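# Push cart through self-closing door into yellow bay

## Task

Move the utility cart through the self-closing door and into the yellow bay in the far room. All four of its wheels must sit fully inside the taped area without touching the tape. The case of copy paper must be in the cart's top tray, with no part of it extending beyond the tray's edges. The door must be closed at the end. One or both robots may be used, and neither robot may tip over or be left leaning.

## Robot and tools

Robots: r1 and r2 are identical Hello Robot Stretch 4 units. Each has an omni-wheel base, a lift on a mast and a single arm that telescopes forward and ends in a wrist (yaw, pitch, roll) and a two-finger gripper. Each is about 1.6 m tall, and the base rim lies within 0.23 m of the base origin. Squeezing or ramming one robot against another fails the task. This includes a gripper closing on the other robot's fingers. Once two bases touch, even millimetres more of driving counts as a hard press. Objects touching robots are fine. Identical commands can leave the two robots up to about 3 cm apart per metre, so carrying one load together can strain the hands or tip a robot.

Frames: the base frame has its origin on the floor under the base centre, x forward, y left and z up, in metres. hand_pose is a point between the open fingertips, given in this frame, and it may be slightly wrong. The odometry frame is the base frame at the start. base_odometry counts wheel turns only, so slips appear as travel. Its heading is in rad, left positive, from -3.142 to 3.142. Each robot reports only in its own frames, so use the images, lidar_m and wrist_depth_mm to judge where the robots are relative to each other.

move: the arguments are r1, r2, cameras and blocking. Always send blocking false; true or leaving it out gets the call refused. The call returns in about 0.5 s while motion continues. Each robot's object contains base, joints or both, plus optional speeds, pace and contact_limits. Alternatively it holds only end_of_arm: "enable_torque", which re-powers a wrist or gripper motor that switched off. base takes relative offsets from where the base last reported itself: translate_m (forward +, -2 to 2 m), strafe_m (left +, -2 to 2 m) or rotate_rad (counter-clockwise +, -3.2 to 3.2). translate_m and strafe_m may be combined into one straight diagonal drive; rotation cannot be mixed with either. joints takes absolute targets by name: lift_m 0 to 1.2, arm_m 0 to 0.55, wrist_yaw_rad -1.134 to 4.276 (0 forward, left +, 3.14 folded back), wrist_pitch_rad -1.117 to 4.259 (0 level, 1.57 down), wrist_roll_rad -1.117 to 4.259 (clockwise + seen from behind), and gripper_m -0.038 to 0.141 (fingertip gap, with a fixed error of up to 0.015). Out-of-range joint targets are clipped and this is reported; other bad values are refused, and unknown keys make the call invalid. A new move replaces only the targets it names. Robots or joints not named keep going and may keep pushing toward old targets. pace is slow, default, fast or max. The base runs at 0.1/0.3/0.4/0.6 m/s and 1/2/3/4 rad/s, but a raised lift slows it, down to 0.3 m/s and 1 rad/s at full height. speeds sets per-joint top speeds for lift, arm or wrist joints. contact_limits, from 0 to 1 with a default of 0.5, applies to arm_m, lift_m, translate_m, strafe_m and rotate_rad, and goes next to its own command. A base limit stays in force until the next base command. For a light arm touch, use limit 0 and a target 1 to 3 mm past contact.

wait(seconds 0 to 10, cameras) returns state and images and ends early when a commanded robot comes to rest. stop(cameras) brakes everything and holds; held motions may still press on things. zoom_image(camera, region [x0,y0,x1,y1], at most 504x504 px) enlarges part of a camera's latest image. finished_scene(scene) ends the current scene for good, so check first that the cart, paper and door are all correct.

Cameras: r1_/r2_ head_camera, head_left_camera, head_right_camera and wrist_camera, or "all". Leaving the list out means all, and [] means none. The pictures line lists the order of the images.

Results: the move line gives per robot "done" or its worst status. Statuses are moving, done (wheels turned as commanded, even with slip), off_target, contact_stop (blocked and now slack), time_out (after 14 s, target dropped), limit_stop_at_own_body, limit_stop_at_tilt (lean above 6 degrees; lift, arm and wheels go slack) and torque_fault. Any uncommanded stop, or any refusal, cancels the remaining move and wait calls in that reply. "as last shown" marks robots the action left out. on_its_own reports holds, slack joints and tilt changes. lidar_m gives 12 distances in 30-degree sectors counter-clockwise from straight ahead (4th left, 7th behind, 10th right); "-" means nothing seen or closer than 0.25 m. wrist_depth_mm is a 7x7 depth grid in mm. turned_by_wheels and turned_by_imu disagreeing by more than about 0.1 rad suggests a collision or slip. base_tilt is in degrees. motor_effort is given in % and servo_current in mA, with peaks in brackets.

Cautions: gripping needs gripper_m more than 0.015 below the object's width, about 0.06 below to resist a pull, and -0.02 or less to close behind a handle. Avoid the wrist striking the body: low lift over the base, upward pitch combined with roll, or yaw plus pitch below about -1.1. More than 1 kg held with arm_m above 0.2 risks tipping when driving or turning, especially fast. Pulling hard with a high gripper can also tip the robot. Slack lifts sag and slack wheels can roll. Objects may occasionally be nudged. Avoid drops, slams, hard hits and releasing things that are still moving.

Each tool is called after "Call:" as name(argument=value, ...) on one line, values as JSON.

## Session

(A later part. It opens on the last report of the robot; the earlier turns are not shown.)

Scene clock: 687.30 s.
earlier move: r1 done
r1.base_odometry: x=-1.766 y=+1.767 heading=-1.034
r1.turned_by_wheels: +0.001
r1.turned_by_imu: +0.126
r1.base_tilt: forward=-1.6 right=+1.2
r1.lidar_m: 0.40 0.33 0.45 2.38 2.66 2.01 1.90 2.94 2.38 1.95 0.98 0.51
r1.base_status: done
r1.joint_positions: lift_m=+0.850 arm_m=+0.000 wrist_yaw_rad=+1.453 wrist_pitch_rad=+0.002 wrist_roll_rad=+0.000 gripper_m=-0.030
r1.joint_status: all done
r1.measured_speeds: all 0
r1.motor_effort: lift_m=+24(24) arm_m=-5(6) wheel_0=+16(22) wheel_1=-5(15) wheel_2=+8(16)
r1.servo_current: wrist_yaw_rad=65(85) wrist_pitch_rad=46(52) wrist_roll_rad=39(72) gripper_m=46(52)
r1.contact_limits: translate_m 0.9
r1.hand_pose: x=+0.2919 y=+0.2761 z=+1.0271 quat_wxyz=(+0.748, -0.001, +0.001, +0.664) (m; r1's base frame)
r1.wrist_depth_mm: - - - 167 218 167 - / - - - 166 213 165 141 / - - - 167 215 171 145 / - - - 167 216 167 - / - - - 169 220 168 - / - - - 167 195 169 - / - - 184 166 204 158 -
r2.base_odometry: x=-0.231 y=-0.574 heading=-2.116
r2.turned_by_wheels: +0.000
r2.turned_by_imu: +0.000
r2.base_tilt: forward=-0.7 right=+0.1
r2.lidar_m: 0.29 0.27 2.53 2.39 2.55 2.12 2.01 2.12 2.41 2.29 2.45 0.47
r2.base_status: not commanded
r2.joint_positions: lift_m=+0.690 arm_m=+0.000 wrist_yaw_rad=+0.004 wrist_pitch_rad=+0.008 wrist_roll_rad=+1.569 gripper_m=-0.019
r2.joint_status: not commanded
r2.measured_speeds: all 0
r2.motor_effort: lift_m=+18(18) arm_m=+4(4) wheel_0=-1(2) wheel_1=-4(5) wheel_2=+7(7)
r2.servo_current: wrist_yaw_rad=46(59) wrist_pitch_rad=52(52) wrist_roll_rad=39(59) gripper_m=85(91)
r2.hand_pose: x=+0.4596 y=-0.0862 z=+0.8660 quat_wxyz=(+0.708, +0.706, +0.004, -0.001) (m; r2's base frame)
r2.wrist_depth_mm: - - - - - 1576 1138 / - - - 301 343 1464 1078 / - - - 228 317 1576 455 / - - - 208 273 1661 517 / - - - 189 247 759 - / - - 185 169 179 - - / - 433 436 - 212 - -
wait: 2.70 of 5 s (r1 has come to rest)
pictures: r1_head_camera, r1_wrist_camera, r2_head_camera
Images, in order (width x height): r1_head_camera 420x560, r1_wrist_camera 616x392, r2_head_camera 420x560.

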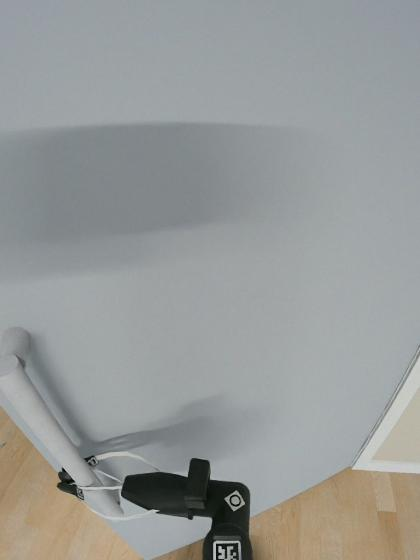

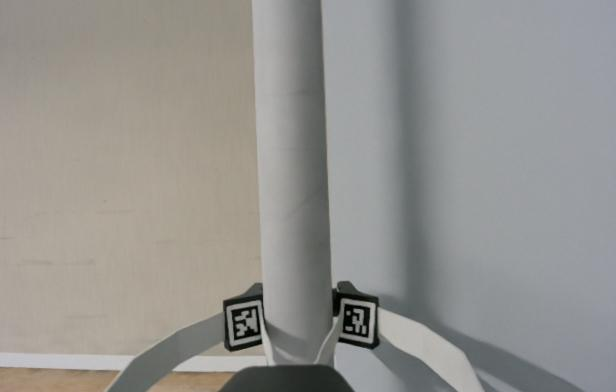

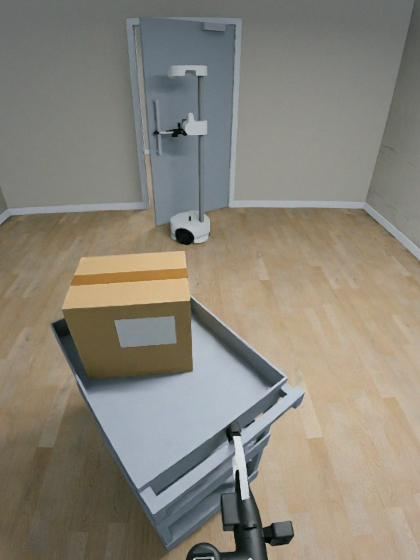

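Call:
move(blocking=false, r1={"base":{"translate_m":-0.204,"strafe_m":-0.119},"pace":"slow","contact_limits":{"translate_m":0.9}}, cameras=[])

Call:
wait(seconds=5, cameras=["r1_wrist_camera","r1_head_camera","r2_head_camera"])

Scene clock: 695.40 s.
move: r1 moving
r1.base_odometry: x=-1.778 y=+1.774 heading=-1.033
r1.turned_by_wheels: +0.001
r1.turned_by_imu: +0.029
r1.base_tilt: forward=-1.6 right=+1.2
r1.lidar_m: 0.38 0.32 0.44 2.39 2.66 1.96 1.89 2.84 2.36 1.83 0.95 0.50
r1.base_status: translate_m moving; strafe_m moving
r1.joint_positions: lift_m=+0.850 arm_m=+0.000 wrist_yaw_rad=+1.453 wrist_pitch_rad=+0.002 wrist_roll_rad=+0.000 gripper_m=-0.030
r1.joint_status: not commanded
r1.measured_speeds: translate_m=-0.049 strafe_m=-0.028 rotate_rad=-0.003 lift_m=+0.000 arm_m=+0.000 wrist_yaw_rad=+0.000 wrist_pitch_rad=+0.000 wrist_roll_rad=+0.000
r1.motor_effort: lift_m=+24(24) arm_m=-5(6) wheel_0=+11(16) wheel_1=-12(12) wheel_2=+13(15)
r1.servo_current: wrist_yaw_rad=33(65) wrist_pitch_rad=46(52) wrist_roll_rad=26(52) gripper_m=39(52)
r1.contact_limits: translate_m 0.9
r1.hand_pose: x=+0.2919 y=+0.2761 z=+1.0271 quat_wxyz=(+0.748, -0.001, +0.001, +0.664) (m; r1's base frame)
r1.wrist_depth_mm: - - - 166 222 164 - / - - - 167 216 166 - / - - - 168 218 172 146 / - - - 166 220 168 - / - - - 168 222 169 - / - - 209 167 185 170 - / - - 176 166 206 159 -
r2: as last shown
r2.lidar_m: 0.28 0.26 2.54 2.40 2.52 2.12 2.01 2.11 2.41 2.31 2.39 0.49
r2.motor_effort: lift_m=+17(18) arm_m=+4(4) wheel_0=-1(1) wheel_1=-4(4) wheel_2=+7(7)
r2.servo_current: wrist_yaw_rad=52(52) wrist_pitch_rad=52(59) wrist_roll_rad=59(59) gripper_m=85(85)
r2.wrist_depth_mm: - - - - - 1661 1160 / - - - 301 343 1430 1098 / - - - 228 315 1537 455 / - - - 208 273 1708 521 / - - - 189 249 768 - / - - 185 168 179 - - / - 433 433 - 212 - -
pictures: none
No camera images: "cameras" was empty.

Scene clock: 698.40 s.
earlier move: r1 done
r1.base_odometry: x=-1.972 y=+1.881 heading=-1.033
r1.turned_by_wheels: +0.000
r1.turned_by_imu: +0.039
r1.base_tilt: forward=-1.6 right=+1.2
r1.lidar_m: 0.43 0.33 0.44 2.52 2.90 1.76 1.99 2.60 2.22 2.00 1.10 0.62
r1.base_status: done
r1.joint_positions: lift_m=+0.850 arm_m=+0.000 wrist_yaw_rad=+1.453 wrist_pitch_rad=+0.002 wrist_roll_rad=+0.000 gripper_m=-0.030
r1.joint_status: not commanded
r1.measured_speeds: all 0
r1.motor_effort: lift_m=+24(24) arm_m=-5(6) wheel_0=+9(16) wheel_1=-7(13) wheel_2=+10(19)
r1.servo_current: wrist_yaw_rad=46(65) wrist_pitch_rad=39(52) wrist_roll_rad=39(65) gripper_m=46(52)
r1.contact_limits: translate_m 0.9
r1.hand_pose: x=+0.2919 y=+0.2761 z=+1.0271 quat_wxyz=(+0.748, -0.001, +0.001, +0.664) (m; r1's base frame)
r1.wrist_depth_mm: - - - 163 213 179 - / - - - 166 214 180 - / - - - 167 216 177 157 / - - - 166 217 178 157 / - - - 167 219 183 158 / - - 208 166 201 180 158 / - - 176 164 208 167 -
r2.base_odometry: x=-0.231 y=-0.574 heading=-2.116
r2.turned_by_wheels: +0.000
r2.turned_by_imu: +0.000
r2.base_tilt: forward=-0.7 right=+0.1
r2.lidar_m: 0.28 0.28 2.55 2.39 2.53 2.12 2.01 2.12 2.44 2.32 2.43 0.48
r2.base_status: not commanded
r2.joint_positions: lift_m=+0.690 arm_m=+0.000 wrist_yaw_rad=+0.004 wrist_pitch_rad=+0.008 wrist_roll_rad=+1.569 gripper_m=-0.019
r2.joint_status: not commanded
r2.measured_speeds: all 0
r2.motor_effort: lift_m=+18(18) arm_m=+4(4) wheel_0=-1(2) wheel_1=-4(5) wheel_2=+7(7)
r2.servo_current: wrist_yaw_rad=39(59) wrist_pitch_rad=52(59) wrist_roll_rad=46(59) gripper_m=78(91)
r2.hand_pose: x=+0.4596 y=-0.0862 z=+0.8660 quat_wxyz=(+0.708, +0.706, +0.004, -0.001) (m; r2's base frame)
r2.wrist_depth_mm: - - - - - 1618 1138 / - - - 301 342 1430 1098 / - - - 228 317 1537 455 / - - - 208 274 1708 517 / - - - 189 247 750 - / - - 185 169 179 - - / - 433 433 - 213 - -
wait: 3.00 of 5 s (r1 has come to rest)
pictures: r1_head_camera, r1_wrist_camera, r2_head_camera
Images, in order (width x height): r1_head_camera 420x560, r1_wrist_camera 616x392, r2_head_camera 420x560.

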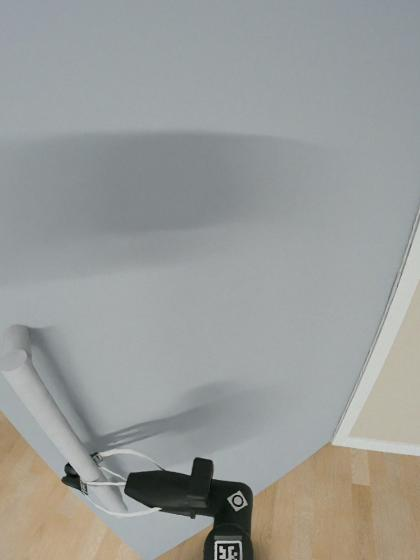

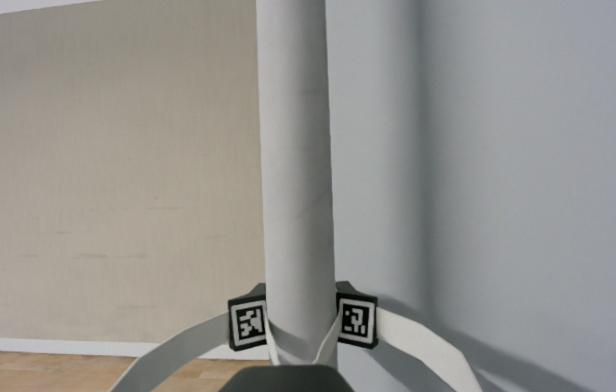

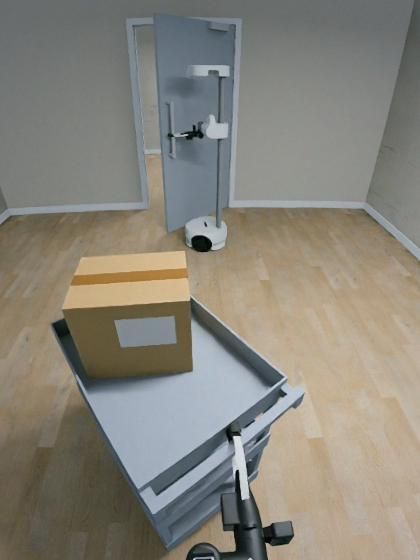

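Call:
move(blocking=false, r1={"base":{"translate_m":-0.175,"strafe_m":-0.158},"pace":"slow","contact_limits":{"translate_m":0.9}}, cameras=[])

Call:
wait(seconds=5, cameras=["r1_wrist_camera","r2_head_camera"])

Scene clock: 705.00 s.
move: r1 moving
r1.base_odometry: x=-1.984 y=+1.885 heading=-1.032
r1.turned_by_wheels: +0.001
r1.turned_by_imu: +0.001
r1.base_tilt: forward=-1.5 right=+1.2
r1.lidar_m: 0.44 0.33 0.41 2.53 2.89 1.77 2.02 2.58 2.20 2.05 1.12 0.62
r1.base_status: translate_m moving; strafe_m moving
r1.joint_positions: lift_m=+0.850 arm_m=+0.000 wrist_yaw_rad=+1.453 wrist_pitch_rad=+0.002 wrist_roll_rad=+0.000 gripper_m=-0.030
r1.joint_status: not commanded
r1.measured_speeds: translate_m=-0.037 strafe_m=-0.034 rotate_rad=+0.000 lift_m=+0.000 arm_m=+0.000 wrist_yaw_rad=+0.000 wrist_pitch_rad=+0.000 wrist_roll_rad=+0.000
r1.motor_effort: lift_m=+24(24) arm_m=-5(6) wheel_0=+9(12) wheel_1=-9(12) wheel_2=+11(14)
r1.servo_current: wrist_yaw_rad=52(59) wrist_pitch_rad=39(46) wrist_roll_rad=59(59) gripper_m=46(52)
r1.contact_limits: translate_m 0.9
r1.hand_pose: x=+0.2919 y=+0.2761 z=+1.0271 quat_wxyz=(+0.748, -0.001, +0.001, +0.664) (m; r1's base frame)
r1.wrist_depth_mm: - - - 165 213 181 - / - - - 166 214 181 - / - - - 167 217 178 158 / - - - 167 218 179 158 / - - - 166 219 179 158 / - - 208 167 202 180 159 / - - 176 164 209 167 -
r2: as last shown
r2.lidar_m: 0.29 0.27 2.55 2.40 2.53 2.08 2.01 2.11 2.42 2.31 2.41 0.46
r2.motor_effort: lift_m=+18(18) arm_m=+4(4) wheel_0=-1(1) wheel_1=-4(5) wheel_2=+7(7)
r2.servo_current: wrist_yaw_rad=52(52) wrist_pitch_rad=52(59) wrist_roll_rad=46(59) gripper_m=85(91)
r2.wrist_depth_mm: - - - - - 1661 1138 / - - - 301 342 1464 1078 / - - - 227 317 1576 455 / - - - 208 272 1661 525 / - - - 189 248 759 - / - - 186 169 179 - - / - 433 433 - 211 - -
pictures: none
No camera images: "cameras" was empty.

Scene clock: 708.10 s.
earlier move: r1 done
r1.base_odometry: x=-2.197 y=+1.950 heading=-1.032
r1.turned_by_wheels: +0.000
r1.turned_by_imu: -0.001
r1.base_tilt: forward=-1.6 right=+1.2
r1.lidar_m: 0.50 0.33 0.41 2.73 3.12 1.65 - 2.40 1.99 2.00 1.25 0.89
r1.base_status: done
r1.joint_positions: lift_m=+0.850 arm_m=+0.000 wrist_yaw_rad=+1.453 wrist_pitch_rad=+0.002 wrist_roll_rad=+0.000 gripper_m=-0.030
r1.joint_status: not commanded
r1.measured_speeds: all 0
r1.motor_effort: lift_m=+24(24) arm_m=-5(6) wheel_0=+8(14) wheel_1=-6(12) wheel_2=+7(14)
r1.servo_current: wrist_yaw_rad=59(72) wrist_pitch_rad=46(52) wrist_roll_rad=65(72) gripper_m=39(52)
r1.contact_limits: translate_m 0.9
r1.hand_pose: x=+0.2919 y=+0.2761 z=+1.0271 quat_wxyz=(+0.748, -0.001, +0.001, +0.664) (m; r1's base frame)
r1.wrist_depth_mm: - - - 164 219 195 176 / - - - 165 220 193 176 / - - - 165 220 193 177 / - - - 165 221 194 177 / - - - 166 221 194 177 / - - 208 165 209 194 177 / - - 176 164 213 188 178
r2.base_odometry: x=-0.231 y=-0.574 heading=-2.116
r2.turned_by_wheels: +0.000
r2.turned_by_imu: +0.000
r2.base_tilt: forward=-0.6 right=+0.0
r2.lidar_m: 0.27 0.28 2.53 2.38 2.55 2.10 2.02 2.08 2.41 2.31 2.40 0.48
r2.base_status: not commanded
r2.joint_positions: lift_m=+0.690 arm_m=+0.000 wrist_yaw_rad=+0.004 wrist_pitch_rad=+0.008 wrist_roll_rad=+1.569 gripper_m=-0.019
r2.joint_status: not commanded
r2.measured_speeds: all 0
r2.motor_effort: lift_m=+18(18) arm_m=+4(4) wheel_0=-1(2) wheel_1=-4(5) wheel_2=+7(7)
r2.servo_current: wrist_yaw_rad=52(65) wrist_pitch_rad=52(59) wrist_roll_rad=46(65) gripper_m=78(91)
r2.hand_pose: x=+0.4596 y=-0.0862 z=+0.8660 quat_wxyz=(+0.708, +0.706, +0.004, -0.001) (m; r2's base frame)
r2.wrist_depth_mm: - - - - - 1661 1138 / - - - 301 342 1464 1098 / - - - 229 317 1576 455 / - - - 208 272 1661 521 / - - - 189 247 759 - / - - 185 169 179 - - / - 433 436 - 213 - -
wait: 3.10 of 5 s (r1 has come to rest)
pictures: r1_wrist_camera, r2_head_camera
Images, in order (width x height): r1_wrist_camera 616x392, r2_head_camera 420x560.

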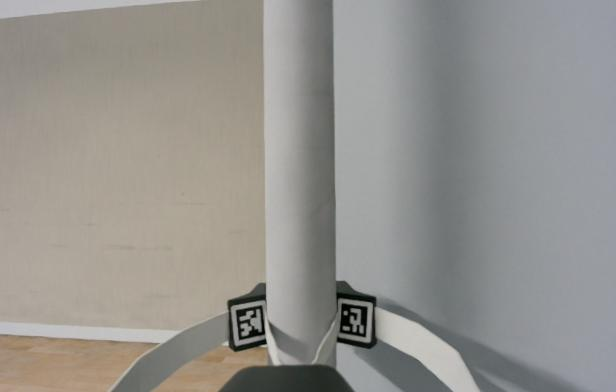

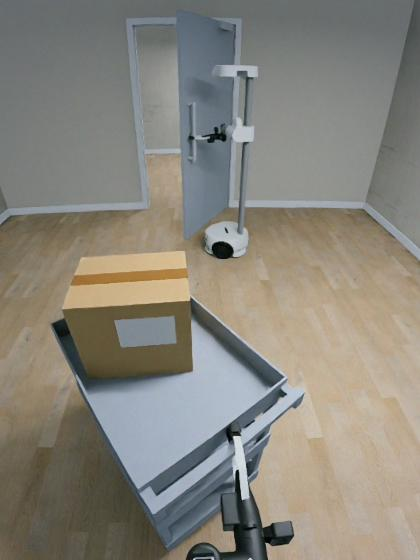

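Call:
move(blocking=false, r1={"base":{"translate_m":-0.121,"strafe_m":-0.205},"pace":"slow","contact_limits":{"translate_m":0.9}}, cameras=[])

Call:
wait(seconds=5, cameras=[])

Call:
move(blocking=false, r1={"base":{"translate_m":-0.055,"strafe_m":-0.23},"joints":{"wrist_yaw_rad":1.6},"speeds":{"wrist_yaw_rad":0.1},"pace":"slow","contact_limits":{"translate_m":0.9}}, cameras=[])

Call:
wait(seconds=5, cameras=["r1_wrist_camera","r2_head_camera"])

Scene clock: 715.73 s.
move: r1 moving
r1.base_odometry: x=-2.209 y=+1.950 heading=-1.031
r1.turned_by_wheels: +0.001
r1.turned_by_imu: +0.001
r1.base_tilt: forward=-1.5 right=+1.2
r1.lidar_m: 0.50 0.32 0.41 2.73 3.10 1.64 - 2.36 2.01 1.97 1.27 0.92
r1.base_status: translate_m moving; strafe_m moving
r1.joint_positions: lift_m=+0.850 arm_m=+0.000 wrist_yaw_rad=+1.453 wrist_pitch_rad=+0.002 wrist_roll_rad=+0.000 gripper_m=-0.030
r1.joint_status: not commanded
r1.measured_speeds: translate_m=-0.024 strafe_m=-0.041 rotate_rad=+0.000 lift_m=+0.000 arm_m=+0.000 wrist_yaw_rad=+0.000 wrist_pitch_rad=+0.000 wrist_roll_rad=+0.000
r1.motor_effort: lift_m=+24(24) arm_m=-5(6) wheel_0=+11(11) wheel_1=-9(12) wheel_2=+10(11)
r1.servo_current: wrist_yaw_rad=59(59) wrist_pitch_rad=39(46) wrist_roll_rad=46(65) gripper_m=46(46)
r1.contact_limits: translate_m 0.9
r1.hand_pose: x=+0.2919 y=+0.2761 z=+1.0271 quat_wxyz=(+0.748, -0.001, +0.001, +0.664) (m; r1's base frame)
r1.wrist_depth_mm: - - - 165 219 196 176 / - - - 165 220 193 177 / - - - 165 221 193 177 / - - - 165 221 193 178 / - - - 165 221 195 178 / - - - 166 209 195 177 / - - 177 164 214 187 178
r2: as last shown
r2.base_tilt: forward=-0.7 right=+0.1
r2.lidar_m: 0.30 0.30 2.56 2.41 2.52 2.11 2.03 2.11 2.41 2.32 2.39 0.48
r2.motor_effort: lift_m=+18(18) arm_m=+4(4) wheel_0=-1(1) wheel_1=-4(5) wheel_2=+7(7)
r2.servo_current: wrist_yaw_rad=52(59) wrist_pitch_rad=46(52) wrist_roll_rad=46(52) gripper_m=78(85)
r2.wrist_depth_mm: - - - - - 1576 1160 / - - - 301 342 1499 1098 / - - - 227 317 1576 455 / - - - 208 272 1661 521 / - - - 189 248 759 - / - - 186 169 179 - - / - 433 439 - 211 - -
pictures: none
No camera images: "cameras" was empty.

Scene clock: 718.90 s.
earlier move: r1 done
r1.base_odometry: x=-2.434 y=+1.949 heading=-1.032
r1.turned_by_wheels: +0.000
r1.turned_by_imu: -0.001
r1.base_tilt: forward=-1.5 right=+1.3
r1.lidar_m: 0.59 0.33 0.37 2.94 3.37 1.68 3.83 2.11 1.76 1.78 1.36 1.13
r1.base_status: done
r1.joint_positions: lift_m=+0.850 arm_m=+0.000 wrist_yaw_rad=+1.453 wrist_pitch_rad=+0.002 wrist_roll_rad=+0.000 gripper_m=-0.030
r1.joint_status: not commanded
r1.measured_speeds: all 0
r1.motor_effort: lift_m=+24(24) arm_m=-6(6) wheel_0=+9(14) wheel_1=-6(12) wheel_2=+6(12)
r1.servo_current: wrist_yaw_rad=33(72) wrist_pitch_rad=46(52) wrist_roll_rad=52(72) gripper_m=46(52)
r1.contact_limits: translate_m 0.9
r1.hand_pose: x=+0.2919 y=+0.2761 z=+1.0271 quat_wxyz=(+0.748, -0.001, +0.001, +0.664) (m; r1's base frame)
r1.wrist_depth_mm: - - - 163 225 207 193 / - - - 166 224 208 193 / - - - 166 226 206 195 / - - - 167 225 207 195 / - - - 167 226 208 195 / - - 267 167 219 208 195 / - - 265 145 222 200 196
r2.base_odometry: x=-0.231 y=-0.574 heading=-2.116
r2.turned_by_wheels: +0.000
r2.turned_by_imu: +0.000
r2.base_tilt: forward=-0.7 right=+0.0
r2.lidar_m: 0.29 0.27 2.55 2.39 2.53 2.10 2.01 2.11 2.41 2.32 2.42 0.44
r2.base_status: not commanded
r2.joint_positions: lift_m=+0.690 arm_m=+0.000 wrist_yaw_rad=+0.004 wrist_pitch_rad=+0.008 wrist_roll_rad=+1.569 gripper_m=-0.019
r2.joint_status: not commanded
r2.measured_speeds: all 0
r2.motor_effort: lift_m=+18(18) arm_m=+4(4) wheel_0=-1(2) wheel_1=-4(5) wheel_2=+7(7)
r2.servo_current: wrist_yaw_rad=59(59) wrist_pitch_rad=46(59) wrist_roll_rad=46(65) gripper_m=85(98)
r2.hand_pose: x=+0.4596 y=-0.0862 z=+0.8660 quat_wxyz=(+0.708, +0.706, +0.004, -0.001) (m; r2's base frame)
r2.wrist_depth_mm: - - - - - 1618 1138 / - - - 300 342 1430 1098 / - - - 228 317 1576 455 / - - - 208 272 1708 521 / - - - 189 249 750 - / - - 185 168 179 - - / - 436 433 - 213 - -
wait: 3.17 of 5 s (r1 has come to rest)
pictures: none
No camera images: "cameras" was empty.

Scene clock: 719.40 s.
move: r1 moving
r1.base_odometry: x=-2.447 y=+1.945 heading=-1.031
r1.turned_by_wheels: +0.001
r1.turned_by_imu: +0.001
r1.base_tilt: forward=-1.6 right=+1.3
r1.lidar_m: 0.57 0.32 0.36 2.95 3.39 1.70 3.80 2.08 1.78 1.74 1.33 1.11
r1.base_status: translate_m moving; strafe_m moving
r1.joint_positions: lift_m=+0.850 arm_m=+0.000 wrist_yaw_rad=+1.491 wrist_pitch_rad=+0.002 wrist_roll_rad=+0.000 gripper_m=-0.030
r1.joint_status: wrist_yaw_rad moving
r1.measured_speeds: translate_m=-0.012 strafe_m=-0.048 rotate_rad=+0.001 lift_m=+0.000 arm_m=+0.000 wrist_yaw_rad=+0.100 wrist_pitch_rad=+0.000 wrist_roll_rad=+0.000
r1.motor_effort: lift_m=+24(24) arm_m=-5(5) wheel_0=+11(12) wheel_1=-9(10) wheel_2=+8(8)
r1.servo_current: wrist_yaw_rad=59(85) wrist_pitch_rad=52(52) wrist_roll_rad=46(65) gripper_m=46(52)
r1.contact_limits: translate_m 0.9
r1.hand_pose: x=+0.2812 y=+0.2805 z=+1.0271 quat_wxyz=(+0.735, -0.001, +0.001, +0.678) (m; r1's base frame)
r1.wrist_depth_mm: - - - 163 224 207 193 / - - - 165 226 208 194 / - - - 167 227 207 195 / - - - 165 226 206 195 / - - - 165 227 208 196 / - - 209 165 218 209 195 / - - 179 163 222 203 196
r2: as last shown
r2.lidar_m: 0.28 0.28 2.54 2.39 2.54 2.13 2.03 2.11 2.45 2.31 2.41 0.47
r2.motor_effort: lift_m=+18(18) arm_m=+4(4) wheel_0=-1(1) wheel_1=-5(5) wheel_2=+7(7)
r2.servo_current: wrist_yaw_rad=59(59) wrist_pitch_rad=52(52) wrist_roll_rad=46(65) gripper_m=91(91)
r2.wrist_depth_mm: - - - - - 1618 1138 / - - - 300 342 1430 1078 / - - - 228 317 1537 455 / - - - 209 272 1708 521 / - - - 189 248 759 - / - - 185 169 179 - - / - 433 433 - 212 - -
pictures: none
No camera images: "cameras" was empty.

Scene clock: 722.50 s.
earlier move: r1 done
r1.base_odometry: x=-2.660 y=+1.878 heading=-1.031
r1.turned_by_wheels: +0.000
r1.turned_by_imu: -0.001
r1.base_tilt: forward=-1.6 right=+1.2
r1.lidar_m: 0.72 0.31 0.35 3.17 1.94 1.80 3.40 1.86 1.53 1.52 1.34 1.12
r1.base_status: done
r1.joint_positions: lift_m=+0.850 arm_m=+0.000 wrist_yaw_rad=+1.594 wrist_pitch_rad=+0.002 wrist_roll_rad=+0.000 gripper_m=-0.030
r1.joint_status: all done
r1.measured_speeds: all 0
r1.motor_effort: lift_m=+24(24) arm_m=-5(6) wheel_0=+7(13) wheel_1=-4(11) wheel_2=+6(10)
r1.servo_current: wrist_yaw_rad=52(98) wrist_pitch_rad=46(52) wrist_roll_rad=33(65) gripper_m=39(52)
r1.contact_limits: translate_m 0.9
r1.hand_pose: x=+0.2517 y=+0.2903 z=+1.0271 quat_wxyz=(+0.699, -0.001, +0.001, +0.715) (m; r1's base frame)
r1.wrist_depth_mm: - - 259 164 229 218 208 / - - 258 165 230 218 210 / - - 259 164 232 219 210 / - - 260 164 231 220 210 / - - - 165 231 220 211 / - - 257 165 228 219 211 / - - 179 163 226 216 212
r2.base_odometry: x=-0.231 y=-0.574 heading=-2.116
r2.turned_by_wheels: +0.000
r2.turned_by_imu: +0.000
r2.base_tilt: forward=-0.7 right=+0.1
r2.lidar_m: 0.29 0.28 2.54 2.39 2.53 2.13 2.02 2.09 2.44 2.30 2.44 0.47
r2.base_status: not commanded
r2.joint_positions: lift_m=+0.690 arm_m=+0.000 wrist_yaw_rad=+0.004 wrist_pitch_rad=+0.008 wrist_roll_rad=+1.569 gripper_m=-0.019
r2.joint_status: not commanded
r2.measured_speeds: all 0
r2.motor_effort: lift_m=+18(18) arm_m=+4(4) wheel_0=-1(2) wheel_1=-4(5) wheel_2=+7(7)
r2.servo_current: wrist_yaw_rad=46(59) wrist_pitch_rad=52(59) wrist_roll_rad=52(65) gripper_m=85(91)
r2.hand_pose: x=+0.4596 y=-0.0862 z=+0.8660 quat_wxyz=(+0.708, +0.706, +0.004, -0.001) (m; r2's base frame)
r2.wrist_depth_mm: - - - - - 1618 1138 / - - - 300 342 1430 1098 / - - - 227 317 1576 455 / - - - 208 272 1661 521 / - - - 189 247 768 - / - - 185 169 179 - - / - 436 433 - 213 - -
wait: 3.10 of 5 s (r1 has come to rest)
pictures: r1_wrist_camera, r2_head_camera
Images, in order (width x height): r1_wrist_camera 616x392, r2_head_camera 420x560.

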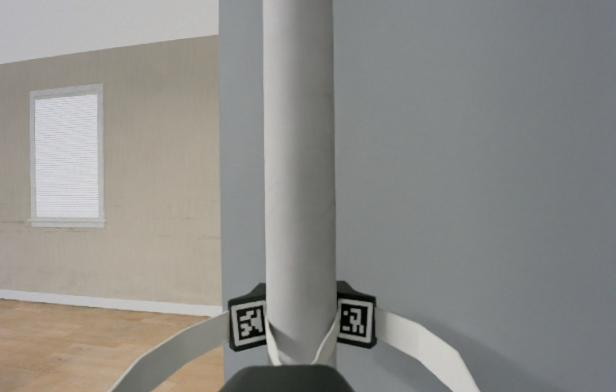

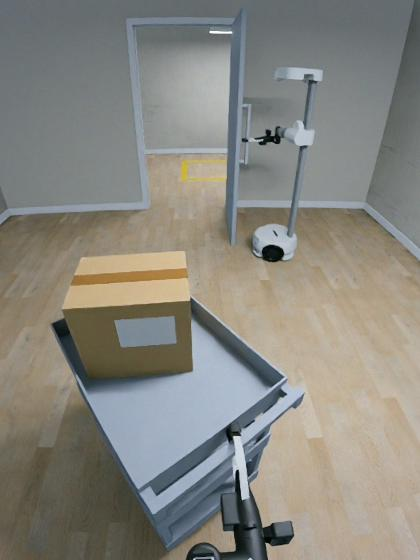

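Call:
move(blocking=false, r1={"base":{"translate_m":0.016,"strafe_m":-0.21},"joints":{"wrist_yaw_rad":1.75},"speeds":{"wrist_yaw_rad":0.1},"pace":"slow","contact_limits":{"translate_m":0.8}}, r2={"base":{"translate_m":0.25,"strafe_m":0.27},"pace":"slow"}, cameras=[])

Call:
wait(seconds=3, cameras=[])

Call:
wait(seconds=4, cameras=["r1_wrist_camera","r2_head_camera"])

Scene clock: 738.20 s.
move: r1 moving; r2 moving
r1.base_odometry: x=-2.671 y=+1.870 heading=-1.031
r1.turned_by_wheels: +0.000
r1.turned_by_imu: +0.000
r1.base_tilt: forward=-1.6 right=+1.2
r1.lidar_m: 0.75 0.31 0.34 3.18 1.94 1.80 3.36 1.82 1.51 1.51 1.34 1.11
r1.base_status: translate_m moving; strafe_m moving
r1.joint_positions: lift_m=+0.850 arm_m=+0.000 wrist_yaw_rad=+1.627 wrist_pitch_rad=+0.002 wrist_roll_rad=+0.000 gripper_m=-0.030
r1.joint_status: wrist_yaw_rad moving
r1.measured_speeds: translate_m=+0.004 strafe_m=-0.054 rotate_rad=+0.000 lift_m=+0.000 arm_m=+0.000 wrist_yaw_rad=+0.086 wrist_pitch_rad=+0.000 wrist_roll_rad=+0.000
r1.motor_effort: lift_m=+24(24) arm_m=-5(5) wheel_0=+11(11) wheel_1=-11(11) wheel_2=+3(6)
r1.servo_current: wrist_yaw_rad=111(130) wrist_pitch_rad=39(46) wrist_roll_rad=52(59) gripper_m=46(52)
r1.contact_limits: translate_m 0.8
r1.hand_pose: x=+0.2422 y=+0.2928 z=+1.0271 quat_wxyz=(+0.687, -0.001, +0.001, +0.727) (m; r1's base frame)
r1.wrist_depth_mm: - - - 162 229 217 207 / - - - 164 230 217 208 / - - - 165 232 217 208 / - - - 165 231 219 209 / - - - 167 231 220 210 / - - 263 167 183 219 - / - - 181 163 229 213 210
r2.base_odometry: x=-0.227 y=-0.585 heading=-2.117
r2.turned_by_wheels: -0.001
r2.turned_by_imu: +0.000
r2.base_tilt: forward=-0.7 right=+0.0
r2.lidar_m: 0.27 0.28 2.54 2.38 2.49 2.14 2.01 2.11 2.44 2.32 2.42 0.49
r2.base_status: translate_m moving; strafe_m moving
r2.joint_positions: lift_m=+0.690 arm_m=+0.000 wrist_yaw_rad=+0.001 wrist_pitch_rad=+0.008 wrist_roll_rad=+1.569 gripper_m=-0.019
r2.joint_status: not commanded
r2.measured_speeds: translate_m=+0.033 strafe_m=+0.036 rotate_rad=-0.002 lift_m=+0.000 arm_m=+0.000 wrist_yaw_rad=-0.015 wrist_pitch_rad=+0.000 wrist_roll_rad=+0.000
r2.motor_effort: lift_m=+18(18) arm_m=+4(4) wheel_0=-6(6) wheel_1=+9(9) wheel_2=-11(11)
r2.servo_current: wrist_yaw_rad=46(59) wrist_pitch_rad=52(59) wrist_roll_rad=52(59) gripper_m=91(91)
r2.hand_pose: x=+0.4593 y=-0.0872 z=+0.8660 quat_wxyz=(+0.708, +0.706, +0.003, -0.002) (m; r2's base frame)
r2.wrist_depth_mm: - - - - - 1661 1138 / - - - 301 347 1430 1098 / - - - 229 320 1576 1160 / - - - 208 273 1661 508 / - - - 187 248 1708 - / - - 186 167 179 - - / - 433 430 - 211 - -
pictures: none
No camera images: "cameras" was empty.

Scene clock: 741.00 s.
earlier move: r1 done; r2 moving
r1.base_odometry: x=-2.831 y=+1.756 heading=-1.031
r1.turned_by_wheels: +0.000
r1.turned_by_imu: +0.000
r1.base_tilt: forward=-1.6 right=+1.2
r1.lidar_m: 1.05 0.42 0.29 3.37 1.84 1.94 2.92 1.58 1.34 1.33 1.26 1.04
r1.base_status: done
r1.joint_positions: lift_m=+0.850 arm_m=+0.000 wrist_yaw_rad=+1.742 wrist_pitch_rad=+0.002 wrist_roll_rad=+0.000 gripper_m=-0.030
r1.joint_status: all done
r1.measured_speeds: all 0
r1.motor_effort: lift_m=+24(24) arm_m=-5(6) wheel_0=+7(11) wheel_1=-5(13) wheel_2=+0(6)
r1.servo_current: wrist_yaw_rad=59(176) wrist_pitch_rad=33(52) wrist_roll_rad=39(72) gripper_m=46(52)
r1.contact_limits: translate_m 0.8
r1.hand_pose: x=+0.2082 y=+0.2990 z=+1.0271 quat_wxyz=(+0.644, -0.001, +0.001, +0.765) (m; r1's base frame)
r1.wrist_depth_mm: - - 255 164 232 222 216 / - - 254 164 233 223 216 / - - 256 164 233 224 216 / - - 256 163 235 224 216 / - - 257 165 235 225 219 / - - 256 165 230 224 218 / - - 182 163 231 222 219
r2.base_odometry: x=-0.154 y=-0.844 heading=-2.117
r2.turned_by_wheels: +0.000
r2.turned_by_imu: +0.000
r2.base_tilt: forward=-0.7 right=+0.0
r2.lidar_m: 0.32 0.31 2.33 2.18 2.29 2.33 2.23 2.31 2.66 2.53 2.64 0.48
r2.base_status: translate_m moving; strafe_m moving
r2.joint_positions: lift_m=+0.690 arm_m=+0.000 wrist_yaw_rad=-0.007 wrist_pitch_rad=+0.008 wrist_roll_rad=+1.569 gripper_m=-0.019
r2.joint_status: not commanded
r2.measured_speeds: translate_m=+0.068 strafe_m=+0.073 rotate_rad=+0.000 lift_m=+0.000 arm_m=+0.000 wrist_yaw_rad=+0.000 wrist_pitch_rad=+0.000 wrist_roll_rad=+0.000
r2.motor_effort: lift_m=+18(18) arm_m=+4(4) wheel_0=-4(11) wheel_1=+6(11) wheel_2=-9(14)
r2.servo_current: wrist_yaw_rad=59(65) wrist_pitch_rad=52(65) wrist_roll_rad=52(59) gripper_m=78(91)
r2.hand_pose: x=+0.4587 y=-0.0894 z=+0.8660 quat_wxyz=(+0.708, +0.706, +0.000, -0.005) (m; r2's base frame)
r2.wrist_depth_mm: - - - 257 - 1618 1138 / - - - 235 317 327 332 / - - - 216 286 1708 500 / - - - 198 260 1708 - / - - 627 185 241 820 - / - 459 185 168 179 - - / - 455 455 - 216 - -
wait: 2.80 of 3 s (r1 has come to rest)
pictures: none
No camera images: "cameras" was empty.

Scene clock: 742.63 s.
earlier move: r2 done
r1.base_odometry: x=-2.831 y=+1.756 heading=-1.031
r1.turned_by_wheels: +0.000
r1.turned_by_imu: +0.000
r1.base_tilt: forward=-1.6 right=+1.3
r1.lidar_m: 1.01 0.43 0.30 3.39 1.80 1.98 2.94 1.62 1.34 1.32 1.27 1.06
r1.base_status: done
r1.joint_positions: lift_m=+0.850 arm_m=+0.000 wrist_yaw_rad=+1.742 wrist_pitch_rad=+0.002 wrist_roll_rad=+0.000 gripper_m=-0.030
r1.joint_status: all done
r1.measured_speeds: all 0
r1.motor_effort: lift_m=+24(24) arm_m=-5(6) wheel_0=+6(11) wheel_1=-5(13) wheel_2=+0(6)
r1.servo_current: wrist_yaw_rad=52(176) wrist_pitch_rad=46(52) wrist_roll_rad=39(72) gripper_m=46(52)
r1.contact_limits: translate_m 0.8
r1.hand_pose: x=+0.2082 y=+0.2990 z=+1.0271 quat_wxyz=(+0.644, -0.001, +0.001, +0.765) (m; r1's base frame)
r1.wrist_depth_mm: - - 253 164 231 223 216 / - - 255 164 233 223 216 / - - 255 164 234 224 216 / - - 255 164 234 224 216 / 1863 - 257 165 235 224 217 / - - 255 165 231 224 218 / - - 182 163 230 222 218
r2.base_odometry: x=-0.130 y=-0.927 heading=-2.117
r2.turned_by_wheels: +0.000
r2.turned_by_imu: +0.000
r2.base_tilt: forward=-0.7 right=+0.1
r2.lidar_m: 0.32 0.32 2.27 2.14 2.24 2.38 2.26 2.35 2.69 2.58 2.69 0.46
r2.base_status: done
r2.joint_positions: lift_m=+0.690 arm_m=+0.000 wrist_yaw_rad=-0.004 wrist_pitch_rad=+0.008 wrist_roll_rad=+1.569 gripper_m=-0.019
r2.joint_status: not commanded
r2.measured_speeds: all 0
r2.motor_effort: lift_m=+18(18) arm_m=+4(4) wheel_0=-3(11) wheel_1=+5(11) wheel_2=-6(14)
r2.servo_current: wrist_yaw_rad=52(65) wrist_pitch_rad=46(65) wrist_roll_rad=52(59) gripper_m=91(91)
r2.hand_pose: x=+0.4589 y=-0.0886 z=+0.8660 quat_wxyz=(+0.708, +0.706, +0.001, -0.004) (m; r2's base frame)
r2.wrist_depth_mm: - - - 258 - 1661 1138 / - - - 234 319 324 327 / - - - 213 285 1708 500 / - - - 198 259 1708 - / - - 621 185 242 809 - / - 455 185 169 179 - - / - 455 455 - 216 - -
wait: 1.63 of 4 s (r2 has come to rest)
pictures: r1_wrist_camera, r2_head_camera
Images, in order (width x height): r1_wrist_camera 616x392, r2_head_camera 420x560.

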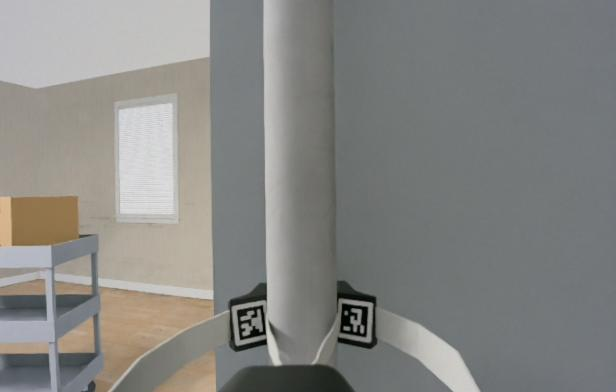

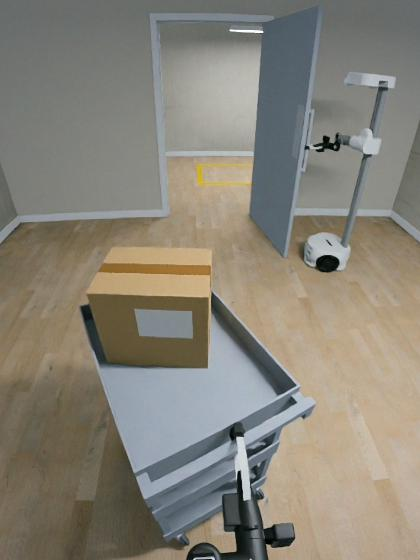

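Call:
move(blocking=false, r2={"base":{"translate_m":-0.85,"strafe_m":0.06},"pace":"default"}, cameras=[])

Call:
wait(seconds=6, cameras=["r2_head_camera"])

Scene clock: 757.97 s.
move: r2 moving
r1: as last shown
r1.base_tilt: forward=-1.5 right=+1.2
r1.lidar_m: 1.05 0.43 0.29 3.38 1.82 2.00 2.94 1.62 1.34 1.32 1.26 1.05
r1.motor_effort: lift_m=+24(24) arm_m=-5(6) wheel_0=+7(7) wheel_1=-5(6) wheel_2=+0(0)
r1.servo_current: wrist_yaw_rad=52(72) wrist_pitch_rad=39(52) wrist_roll_rad=59(59) gripper_m=46(52)
r1.contact_limits: translate_m 0.8
r1.wrist_depth_mm: - - 254 164 232 223 216 / - - 256 165 233 223 216 / - - 255 164 234 225 217 / - - 256 164 234 224 216 / 1756 - 257 164 235 224 218 / - - 255 165 231 225 218 / - - 182 163 231 223 219
r2.base_odometry: x=-0.112 y=-0.902 heading=-2.117
r2.turned_by_wheels: +0.000
r2.turned_by_imu: +0.001
r2.base_tilt: forward=-0.6 right=+0.1
r2.lidar_m: 0.31 0.30 2.24 2.13 2.22 2.34 2.24 2.34 2.69 2.56 2.67 0.47
r2.base_status: translate_m moving; strafe_m moving
r2.joint_positions: lift_m=+0.690 arm_m=+0.000 wrist_yaw_rad=+0.003 wrist_pitch_rad=+0.008 wrist_roll_rad=+1.569 gripper_m=-0.019
r2.joint_status: not commanded
r2.measured_speeds: translate_m=-0.121 strafe_m=+0.009 rotate_rad=-0.002 lift_m=+0.000 arm_m=+0.000 wrist_yaw_rad=+0.003 wrist_pitch_rad=+0.000 wrist_roll_rad=+0.000
r2.motor_effort: lift_m=+18(18) arm_m=+4(4) wheel_0=-9(12) wheel_1=-7(8) wheel_2=+16(16)
r2.servo_current: wrist_yaw_rad=39(52) wrist_pitch_rad=52(52) wrist_roll_rad=46(65) gripper_m=85(91)
r2.hand_pose: x=+0.4595 y=-0.0866 z=+0.8660 quat_wxyz=(+0.708, +0.706, +0.004, -0.002) (m; r2's base frame)
r2.wrist_depth_mm: - - - 252 - 1499 1078 / - - - 223 300 325 325 / - - - 208 276 1708 504 / - - - 195 256 778 - / - - 535 185 242 820 - / - 462 186 171 180 - - / - - 469 - 216 - -
pictures: none
No camera images: "cameras" was empty.

Scene clock: 761.80 s.
earlier move: r2 done
r1.base_odometry: x=-2.831 y=+1.756 heading=-1.031
r1.turned_by_wheels: +0.000
r1.turned_by_imu: +0.000
r1.base_tilt: forward=-1.6 right=+1.3
r1.lidar_m: 1.04 0.44 0.30 3.37 2.62 2.40 2.92 1.62 1.35 1.32 1.26 1.05
r1.base_status: not commanded
r1.joint_positions: lift_m=+0.850 arm_m=+0.000 wrist_yaw_rad=+1.742 wrist_pitch_rad=+0.002 wrist_roll_rad=+0.000 gripper_m=-0.030
r1.joint_status: not commanded
r1.measured_speeds: all 0
r1.motor_effort: lift_m=+24(24) arm_m=-5(6) wheel_0=+7(7) wheel_1=-6(6) wheel_2=+0(0)
r1.servo_current: wrist_yaw_rad=72(78) wrist_pitch_rad=39(52) wrist_roll_rad=33(72) gripper_m=46(52)
r1.contact_limits: translate_m 0.8
r1.hand_pose: x=+0.2082 y=+0.2990 z=+1.0271 quat_wxyz=(+0.644, -0.001, +0.001, +0.765) (m; r1's base frame)
r1.wrist_depth_mm: - - 255 164 233 224 216 / - - 255 164 232 223 216 / - - 255 164 233 224 216 / - - 256 164 235 224 217 / - - 256 165 234 225 218 / - - 256 165 230 225 218 / - - 182 163 231 223 219
r2.base_odometry: x=+0.362 y=-0.232 heading=-2.117
r2.turned_by_wheels: +0.000
r2.turned_by_imu: +0.001
r2.base_tilt: forward=-0.7 right=+0.0
r2.lidar_m: 0.40 0.43 2.16 2.06 2.06 1.49 1.42 1.50 2.04 2.64 2.75 0.43
r2.base_status: done
r2.joint_positions: lift_m=+0.690 arm_m=+0.000 wrist_yaw_rad=+0.001 wrist_pitch_rad=+0.008 wrist_roll_rad=+1.569 gripper_m=-0.019
r2.joint_status: not commanded
r2.measured_speeds: all 0
r2.motor_effort: lift_m=+18(18) arm_m=-1(4) wheel_0=-4(12) wheel_1=-3(9) wheel_2=+3(20)
r2.servo_current: wrist_yaw_rad=52(72) wrist_pitch_rad=52(59) wrist_roll_rad=46(65) gripper_m=85(91)
r2.hand_pose: x=+0.4594 y=-0.0870 z=+0.8660 quat_wxyz=(+0.708, +0.706, +0.003, -0.002) (m; r2's base frame)
r2.wrist_depth_mm: - - - 166 225 1618 1160 / - - - 167 226 1576 - / - - 535 168 229 798 - / - 473 462 229 229 842 - / - - 512 172 233 831 - / - - 186 172 178 - - / - - - - 236 1576 -
wait: 3.83 of 6 s (r2 has come to rest)
pictures: r2_head_camera
Images, in order (width x height): r2_head_camera 420x560.

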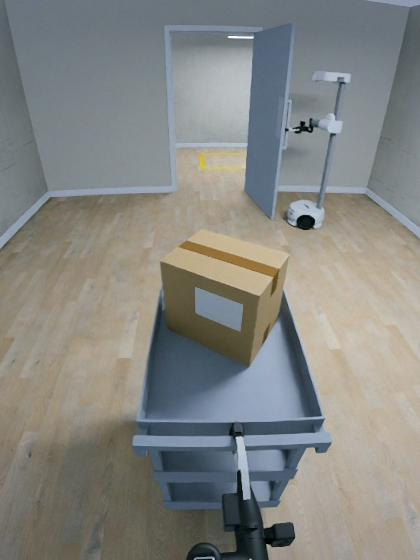

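Call:
move(blocking=false, r2={"base":{"translate_m":0.45,"strafe_m":0.02},"pace":"slow"}, cameras=[])

Call:
wait(seconds=7, cameras=["r2_head_camera","r2_wrist_camera"])

Scene clock: 770.37 s.
move: r2 moving
r1: as last shown
r1.base_tilt: forward=-1.6 right=+1.2
r1.lidar_m: 1.04 0.42 0.27 3.37 2.59 2.42 2.92 1.62 1.34 1.33 1.26 1.07
r1.motor_effort: lift_m=+24(24) arm_m=-5(6) wheel_0=+6(7) wheel_1=-6(6) wheel_2=+0(0)
r1.servo_current: wrist_yaw_rad=59(78) wrist_pitch_rad=33(46) wrist_roll_rad=52(59) gripper_m=46(46)
r1.contact_limits: translate_m 0.8
r1.wrist_depth_mm: - - 255 164 232 223 216 / - - 254 165 233 223 216 / - - 255 165 234 224 217 / - - 255 164 233 224 216 / - - 256 164 235 224 218 / - - 255 165 230 225 218 / - - 182 163 230 222 218
r2.base_odometry: x=+0.357 y=-0.243 heading=-2.117
r2.turned_by_wheels: +0.000
r2.turned_by_imu: +0.000
r2.base_tilt: forward=-0.7 right=+0.1
r2.lidar_m: 0.38 0.42 2.14 2.06 2.08 1.50 1.42 1.50 2.05 2.65 2.75 0.44
r2.base_status: translate_m moving; strafe_m moving
r2.joint_positions: lift_m=+0.690 arm_m=+0.000 wrist_yaw_rad=+0.000 wrist_pitch_rad=+0.008 wrist_roll_rad=+1.569 gripper_m=-0.019
r2.joint_status: not commanded
r2.measured_speeds: translate_m=+0.049 strafe_m=+0.002 rotate_rad=+0.001 lift_m=+0.000 arm_m=+0.000 wrist_yaw_rad=-0.003 wrist_pitch_rad=+0.000 wrist_roll_rad=+0.000
r2.motor_effort: lift_m=+18(18) arm_m=-3(4) wheel_0=+8(8) wheel_1=+6(8) wheel_2=-12(12)
r2.servo_current: wrist_yaw_rad=52(59) wrist_pitch_rad=52(52) wrist_roll_rad=46(59) gripper_m=85(85)
r2.hand_pose: x=+0.4593 y=-0.0873 z=+0.8660 quat_wxyz=(+0.708, +0.706, +0.003, -0.003) (m; r2's base frame)
r2.wrist_depth_mm: - - - 167 226 1661 1138 / - - - 167 228 1576 - / - - 549 169 229 809 - / - 473 466 229 230 831 - / - - 508 171 233 831 - / - - 185 172 179 - - / - - - - 235 1618 -
pictures: none
No camera images: "cameras" was empty.

Scene clock: 775.67 s.
earlier move: r2 done
r1.base_odometry: x=-2.831 y=+1.756 heading=-1.031
r1.turned_by_wheels: +0.000
r1.turned_by_imu: +0.000
r1.base_tilt: forward=-1.6 right=+1.3
r1.lidar_m: 1.05 0.44 0.30 3.37 2.07 2.06 2.93 1.61 1.33 1.32 1.25 1.05
r1.base_status: not commanded
r1.joint_positions: lift_m=+0.850 arm_m=+0.000 wrist_yaw_rad=+1.742 wrist_pitch_rad=+0.002 wrist_roll_rad=+0.000 gripper_m=-0.030
r1.joint_status: not commanded
r1.measured_speeds: all 0
r1.motor_effort: lift_m=+24(24) arm_m=-5(6) wheel_0=+7(7) wheel_1=-5(6) wheel_2=+0(0)
r1.servo_current: wrist_yaw_rad=72(91) wrist_pitch_rad=39(59) wrist_roll_rad=39(65) gripper_m=46(52)
r1.contact_limits: translate_m 0.8
r1.hand_pose: x=+0.2082 y=+0.2990 z=+1.0271 quat_wxyz=(+0.644, -0.001, +0.001, +0.765) (m; r1's base frame)
r1.wrist_depth_mm: - - 254 164 232 223 216 / - - 254 164 234 223 216 / - - 256 164 234 224 217 / - - 256 164 235 224 216 / - - 256 165 234 224 217 / - - 254 165 231 224 218 / - - 182 164 232 222 220
r2.base_odometry: x=+0.146 y=-0.627 heading=-2.117
r2.turned_by_wheels: +0.001
r2.turned_by_imu: +0.002
r2.base_tilt: forward=-0.6 right=+0.1
r2.lidar_m: 0.39 0.40 2.17 2.05 2.17 1.97 1.86 1.94 2.67 2.66 2.78 0.44
r2.base_status: done
r2.joint_positions: lift_m=+0.690 arm_m=+0.000 wrist_yaw_rad=+0.000 wrist_pitch_rad=+0.008 wrist_roll_rad=+1.569 gripper_m=-0.019
r2.joint_status: not commanded
r2.measured_speeds: all 0
r2.motor_effort: lift_m=+18(18) arm_m=-3(4) wheel_0=+7(11) wheel_1=+5(8) wheel_2=-5(13)
r2.servo_current: wrist_yaw_rad=46(59) wrist_pitch_rad=46(59) wrist_roll_rad=46(59) gripper_m=85(91)
r2.hand_pose: x=+0.4593 y=-0.0873 z=+0.8660 quat_wxyz=(+0.708, +0.706, +0.003, -0.003) (m; r2's base frame)
r2.wrist_depth_mm: - - - 178 238 1499 1138 / - - - 177 237 1661 539 / - - 627 175 236 809 - / - - 462 234 236 842 - / - - 488 173 234 831 - / - - 185 172 179 - - / - - 591 - 232 - -
wait: 5.30 of 7 s (r2 has come to rest)
pictures: r2_head_camera, r2_wrist_camera
Images, in order (width x height): r2_head_camera 420x560, r2_wrist_camera 616x392.

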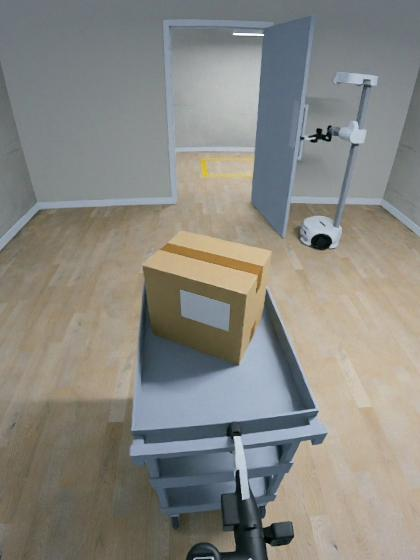

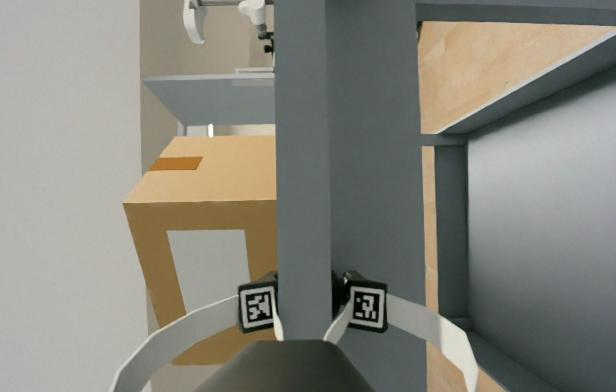

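Call:
move(blocking=false, r2={"base":{"translate_m":0.3,"strafe_m":0.13},"pace":"slow"}, cameras=[])

Call:
wait(seconds=7, cameras=["r2_head_camera"])

Scene clock: 783.43 s.
move: r2 moving
r1: as last shown
r1.base_tilt: forward=-1.6 right=+1.2
r1.lidar_m: 1.05 0.43 0.30 3.37 2.07 2.05 2.93 1.62 1.34 1.33 1.26 1.07
r1.motor_effort: lift_m=+24(24) arm_m=-5(5) wheel_0=+6(7) wheel_1=-5(6) wheel_2=+0(0)
r1.servo_current: wrist_yaw_rad=39(78) wrist_pitch_rad=39(52) wrist_roll_rad=33(59) gripper_m=39(59)
r1.contact_limits: translate_m 0.8
r1.wrist_depth_mm: - - 253 165 232 223 216 / - - 254 165 233 223 216 / - - 256 165 234 224 216 / - - 256 164 234 224 216 / - - 256 164 235 224 218 / - - 255 165 231 225 218 / - - 183 163 231 223 220
r2.base_odometry: x=+0.144 y=-0.640 heading=-2.116
r2.turned_by_wheels: +0.000
r2.turned_by_imu: +0.001
r2.base_tilt: forward=-0.7 right=+0.0
r2.lidar_m: 0.37 0.40 2.16 2.03 2.18 1.97 1.88 1.96 2.64 2.66 2.75 0.45
r2.base_status: translate_m moving; strafe_m moving
r2.joint_positions: lift_m=+0.690 arm_m=+0.000 wrist_yaw_rad=+0.000 wrist_pitch_rad=+0.008 wrist_roll_rad=+1.569 gripper_m=-0.019
r2.joint_status: not commanded
r2.measured_speeds: translate_m=+0.049 strafe_m=+0.022 rotate_rad=-0.002 lift_m=+0.000 arm_m=+0.000 wrist_yaw_rad=+0.000 wrist_pitch_rad=+0.000 wrist_roll_rad=+0.000
r2.motor_effort: lift_m=+18(18) arm_m=-3(4) wheel_0=+6(9) wheel_1=+7(9) wheel_2=-9(12)
r2.servo_current: wrist_yaw_rad=52(52) wrist_pitch_rad=59(59) wrist_roll_rad=46(52) gripper_m=85(85)
r2.hand_pose: x=+0.4593 y=-0.0873 z=+0.8660 quat_wxyz=(+0.708, +0.706, +0.003, -0.003) (m; r2's base frame)
r2.wrist_depth_mm: - - - 179 241 1537 1138 / - - - 178 239 1661 530 / - - 640 176 236 809 - / - - 462 234 235 842 - / - - 484 174 234 842 - / - - 185 172 179 - - / - - 574 - 231 - -
pictures: none
No camera images: "cameras" was empty.

Scene clock: 787.40 s.
earlier move: r2 done
r1.base_odometry: x=-2.831 y=+1.756 heading=-1.031
r1.turned_by_wheels: +0.000
r1.turned_by_imu: +0.000
r1.base_tilt: forward=-1.5 right=+1.3
r1.lidar_m: 1.05 0.42 0.29 3.39 1.82 2.12 2.96 1.61 1.33 1.32 1.25 1.05
r1.base_status: not commanded
r1.joint_positions: lift_m=+0.850 arm_m=+0.000 wrist_yaw_rad=+1.742 wrist_pitch_rad=+0.002 wrist_roll_rad=+0.000 gripper_m=-0.030
r1.joint_status: not commanded
r1.measured_speeds: all 0
r1.motor_effort: lift_m=+24(24) arm_m=-5(6) wheel_0=+6(7) wheel_1=-5(6) wheel_2=+0(0)
r1.servo_current: wrist_yaw_rad=72(78) wrist_pitch_rad=39(59) wrist_roll_rad=39(72) gripper_m=46(59)
r1.contact_limits: translate_m 0.8
r1.hand_pose: x=+0.2082 y=+0.2990 z=+1.0271 quat_wxyz=(+0.644, -0.001, +0.001, +0.765) (m; r1's base frame)
r1.wrist_depth_mm: - - 255 164 231 223 216 / - - 255 164 233 223 216 / - - 256 164 234 224 217 / - - 256 164 235 225 216 / - - 256 165 235 224 218 / - - 255 165 230 225 218 / - - 182 163 231 223 219
r2.base_odometry: x=+0.101 y=-0.950 heading=-2.117
r2.turned_by_wheels: +0.000
r2.turned_by_imu: +0.000
r2.base_tilt: forward=-0.7 right=+0.1
r2.lidar_m: 0.41 0.43 2.02 1.93 2.02 2.28 2.16 2.27 2.90 2.78 2.92 0.43
r2.base_status: done
r2.joint_positions: lift_m=+0.690 arm_m=+0.000 wrist_yaw_rad=-0.002 wrist_pitch_rad=+0.008 wrist_roll_rad=+1.569 gripper_m=-0.019
r2.joint_status: not commanded
r2.measured_speeds: all 0
r2.motor_effort: lift_m=+18(18) arm_m=-3(4) wheel_0=+2(9) wheel_1=+4(9) wheel_2=-7(14)
r2.servo_current: wrist_yaw_rad=46(65) wrist_pitch_rad=52(59) wrist_roll_rad=39(59) gripper_m=78(91)
r2.hand_pose: x=+0.4591 y=-0.0879 z=+0.8660 quat_wxyz=(+0.708, +0.706, +0.002, -0.003) (m; r2's base frame)
r2.wrist_depth_mm: - - - 165 225 1618 1160 / - - - 167 225 1537 - / - - 535 168 228 820 - / - 477 455 228 230 831 - / - - 517 171 233 842 - / - - 185 172 180 - - / - - - - 236 1576 -
wait: 3.97 of 7 s (r2 has come to rest)
pictures: r2_head_camera
Images, in order (width x height): r2_head_camera 420x560.

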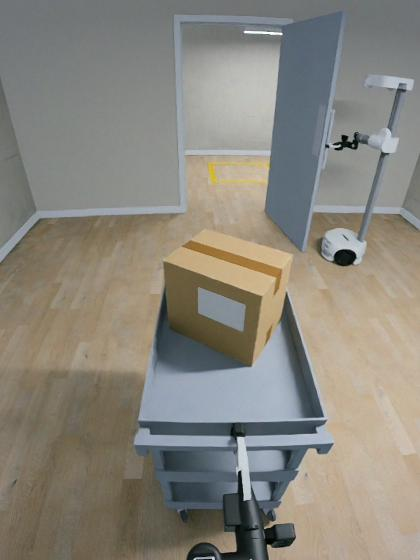

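Call:
move(blocking=false, r2={"base":{"translate_m":0.3,"strafe_m":0.02},"pace":"slow"}, cameras=[])

Call:
wait(seconds=7, cameras=["r2_head_camera"])

Scene clock: 795.27 s.
move: r2 moving
r1: as last shown
r1.base_tilt: forward=-1.6 right=+1.2
r1.lidar_m: 1.03 0.42 0.29 3.37 1.82 2.11 2.95 1.58 1.34 1.33 1.26 1.06
r1.motor_effort: lift_m=+24(24) arm_m=-5(6) wheel_0=+7(7) wheel_1=-6(6) wheel_2=+0(0)
r1.servo_current: wrist_yaw_rad=65(65) wrist_pitch_rad=39(46) wrist_roll_rad=52(59) gripper_m=46(52)
r1.contact_limits: translate_m 0.8
r1.wrist_depth_mm: - - 254 164 233 223 216 / - - 255 164 234 224 217 / - - 255 164 234 224 216 / - - 256 164 235 225 216 / - - 255 164 233 224 218 / - - 255 165 231 224 218 / - - 182 163 231 223 218
r2.base_odometry: x=+0.096 y=-0.962 heading=-2.116
r2.turned_by_wheels: +0.000
r2.turned_by_imu: +0.001
r2.base_tilt: forward=-0.7 right=+0.1
r2.lidar_m: 0.38 0.43 2.03 1.92 2.00 2.29 2.15 2.25 2.93 2.79 2.90 0.43
r2.base_status: translate_m moving; strafe_m moving
r2.joint_positions: lift_m=+0.690 arm_m=+0.000 wrist_yaw_rad=-0.002 wrist_pitch_rad=+0.008 wrist_roll_rad=+1.569 gripper_m=-0.019
r2.joint_status: not commanded
r2.measured_speeds: translate_m=+0.049 strafe_m=+0.003 rotate_rad=+0.000 lift_m=+0.000 arm_m=+0.000 wrist_yaw_rad=+0.000 wrist_pitch_rad=+0.000 wrist_roll_rad=+0.000
r2.motor_effort: lift_m=+18(18) arm_m=-3(4) wheel_0=+7(9) wheel_1=+7(8) wheel_2=-12(13)
r2.servo_current: wrist_yaw_rad=46(52) wrist_pitch_rad=52(52) wrist_roll_rad=52(52) gripper_m=78(85)
r2.hand_pose: x=+0.4591 y=-0.0879 z=+0.8660 quat_wxyz=(+0.708, +0.706, +0.002, -0.003) (m; r2's base frame)
r2.wrist_depth_mm: - - - 164 223 1661 1118 / - - - 166 225 1430 - / - - 525 167 227 831 - / - 480 459 229 230 842 - / - - 508 171 232 842 - / - - 185 172 179 - - / - - - - 236 1618 -
pictures: none
No camera images: "cameras" was empty.

Scene clock: 799.07 s.
earlier move: r2 done
r1.base_odometry: x=-2.831 y=+1.756 heading=-1.031
r1.turned_by_wheels: +0.000
r1.turned_by_imu: +0.000
r1.base_tilt: forward=-1.6 right=+1.2
r1.lidar_m: 1.03 0.41 0.31 3.38 1.64 2.49 2.94 1.59 1.33 1.32 1.27 1.07
r1.base_status: not commanded
r1.joint_positions: lift_m=+0.850 arm_m=+0.000 wrist_yaw_rad=+1.742 wrist_pitch_rad=+0.002 wrist_roll_rad=+0.000 gripper_m=-0.030
r1.joint_status: not commanded
r1.measured_speeds: all 0
r1.motor_effort: lift_m=+24(24) arm_m=-5(6) wheel_0=+6(7) wheel_1=-6(6) wheel_2=+0(0)
r1.servo_current: wrist_yaw_rad=46(85) wrist_pitch_rad=52(52) wrist_roll_rad=65(65) gripper_m=46(52)
r1.contact_limits: translate_m 0.8
r1.hand_pose: x=+0.2082 y=+0.2990 z=+1.0271 quat_wxyz=(+0.644, -0.001, +0.001, +0.765) (m; r1's base frame)
r1.wrist_depth_mm: - - 255 164 233 223 216 / - - 254 164 235 224 217 / - - 255 164 234 224 217 / - - 256 164 233 224 216 / 1618 - 256 164 234 224 218 / - - 254 165 229 225 218 / 1921 - 182 163 231 224 219
r2.base_odometry: x=-0.037 y=-1.217 heading=-2.116
r2.turned_by_wheels: +0.000
r2.turned_by_imu: +0.001
r2.base_tilt: forward=-0.6 right=+0.0
r2.lidar_m: 0.37 0.42 2.03 1.91 1.98 2.60 2.47 2.55 2.96 2.81 2.92 0.41
r2.base_status: done
r2.joint_positions: lift_m=+0.690 arm_m=+0.000 wrist_yaw_rad=-0.001 wrist_pitch_rad=+0.008 wrist_roll_rad=+1.569 gripper_m=-0.019
r2.joint_status: not commanded
r2.measured_speeds: all 0
r2.motor_effort: lift_m=+18(18) arm_m=-3(4) wheel_0=+6(13) wheel_1=+4(8) wheel_2=-6(13)
r2.servo_current: wrist_yaw_rad=46(59) wrist_pitch_rad=46(59) wrist_roll_rad=59(59) gripper_m=85(91)
r2.hand_pose: x=+0.4592 y=-0.0876 z=+0.8660 quat_wxyz=(+0.708, +0.706, +0.003, -0.003) (m; r2's base frame)
r2.wrist_depth_mm: - - - 167 228 1618 1138 / - - - 169 229 1537 - / - - 549 170 230 820 - / - 477 462 229 231 831 - / - - 504 171 233 842 - / - - 185 172 179 - - / - - - - 234 129 -
wait: 3.80 of 7 s (r2 has come to rest)
pictures: r2_head_camera
Images, in order (width x height): r2_head_camera 420x560.

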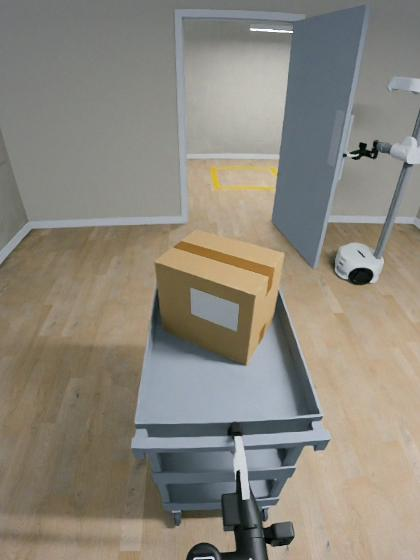

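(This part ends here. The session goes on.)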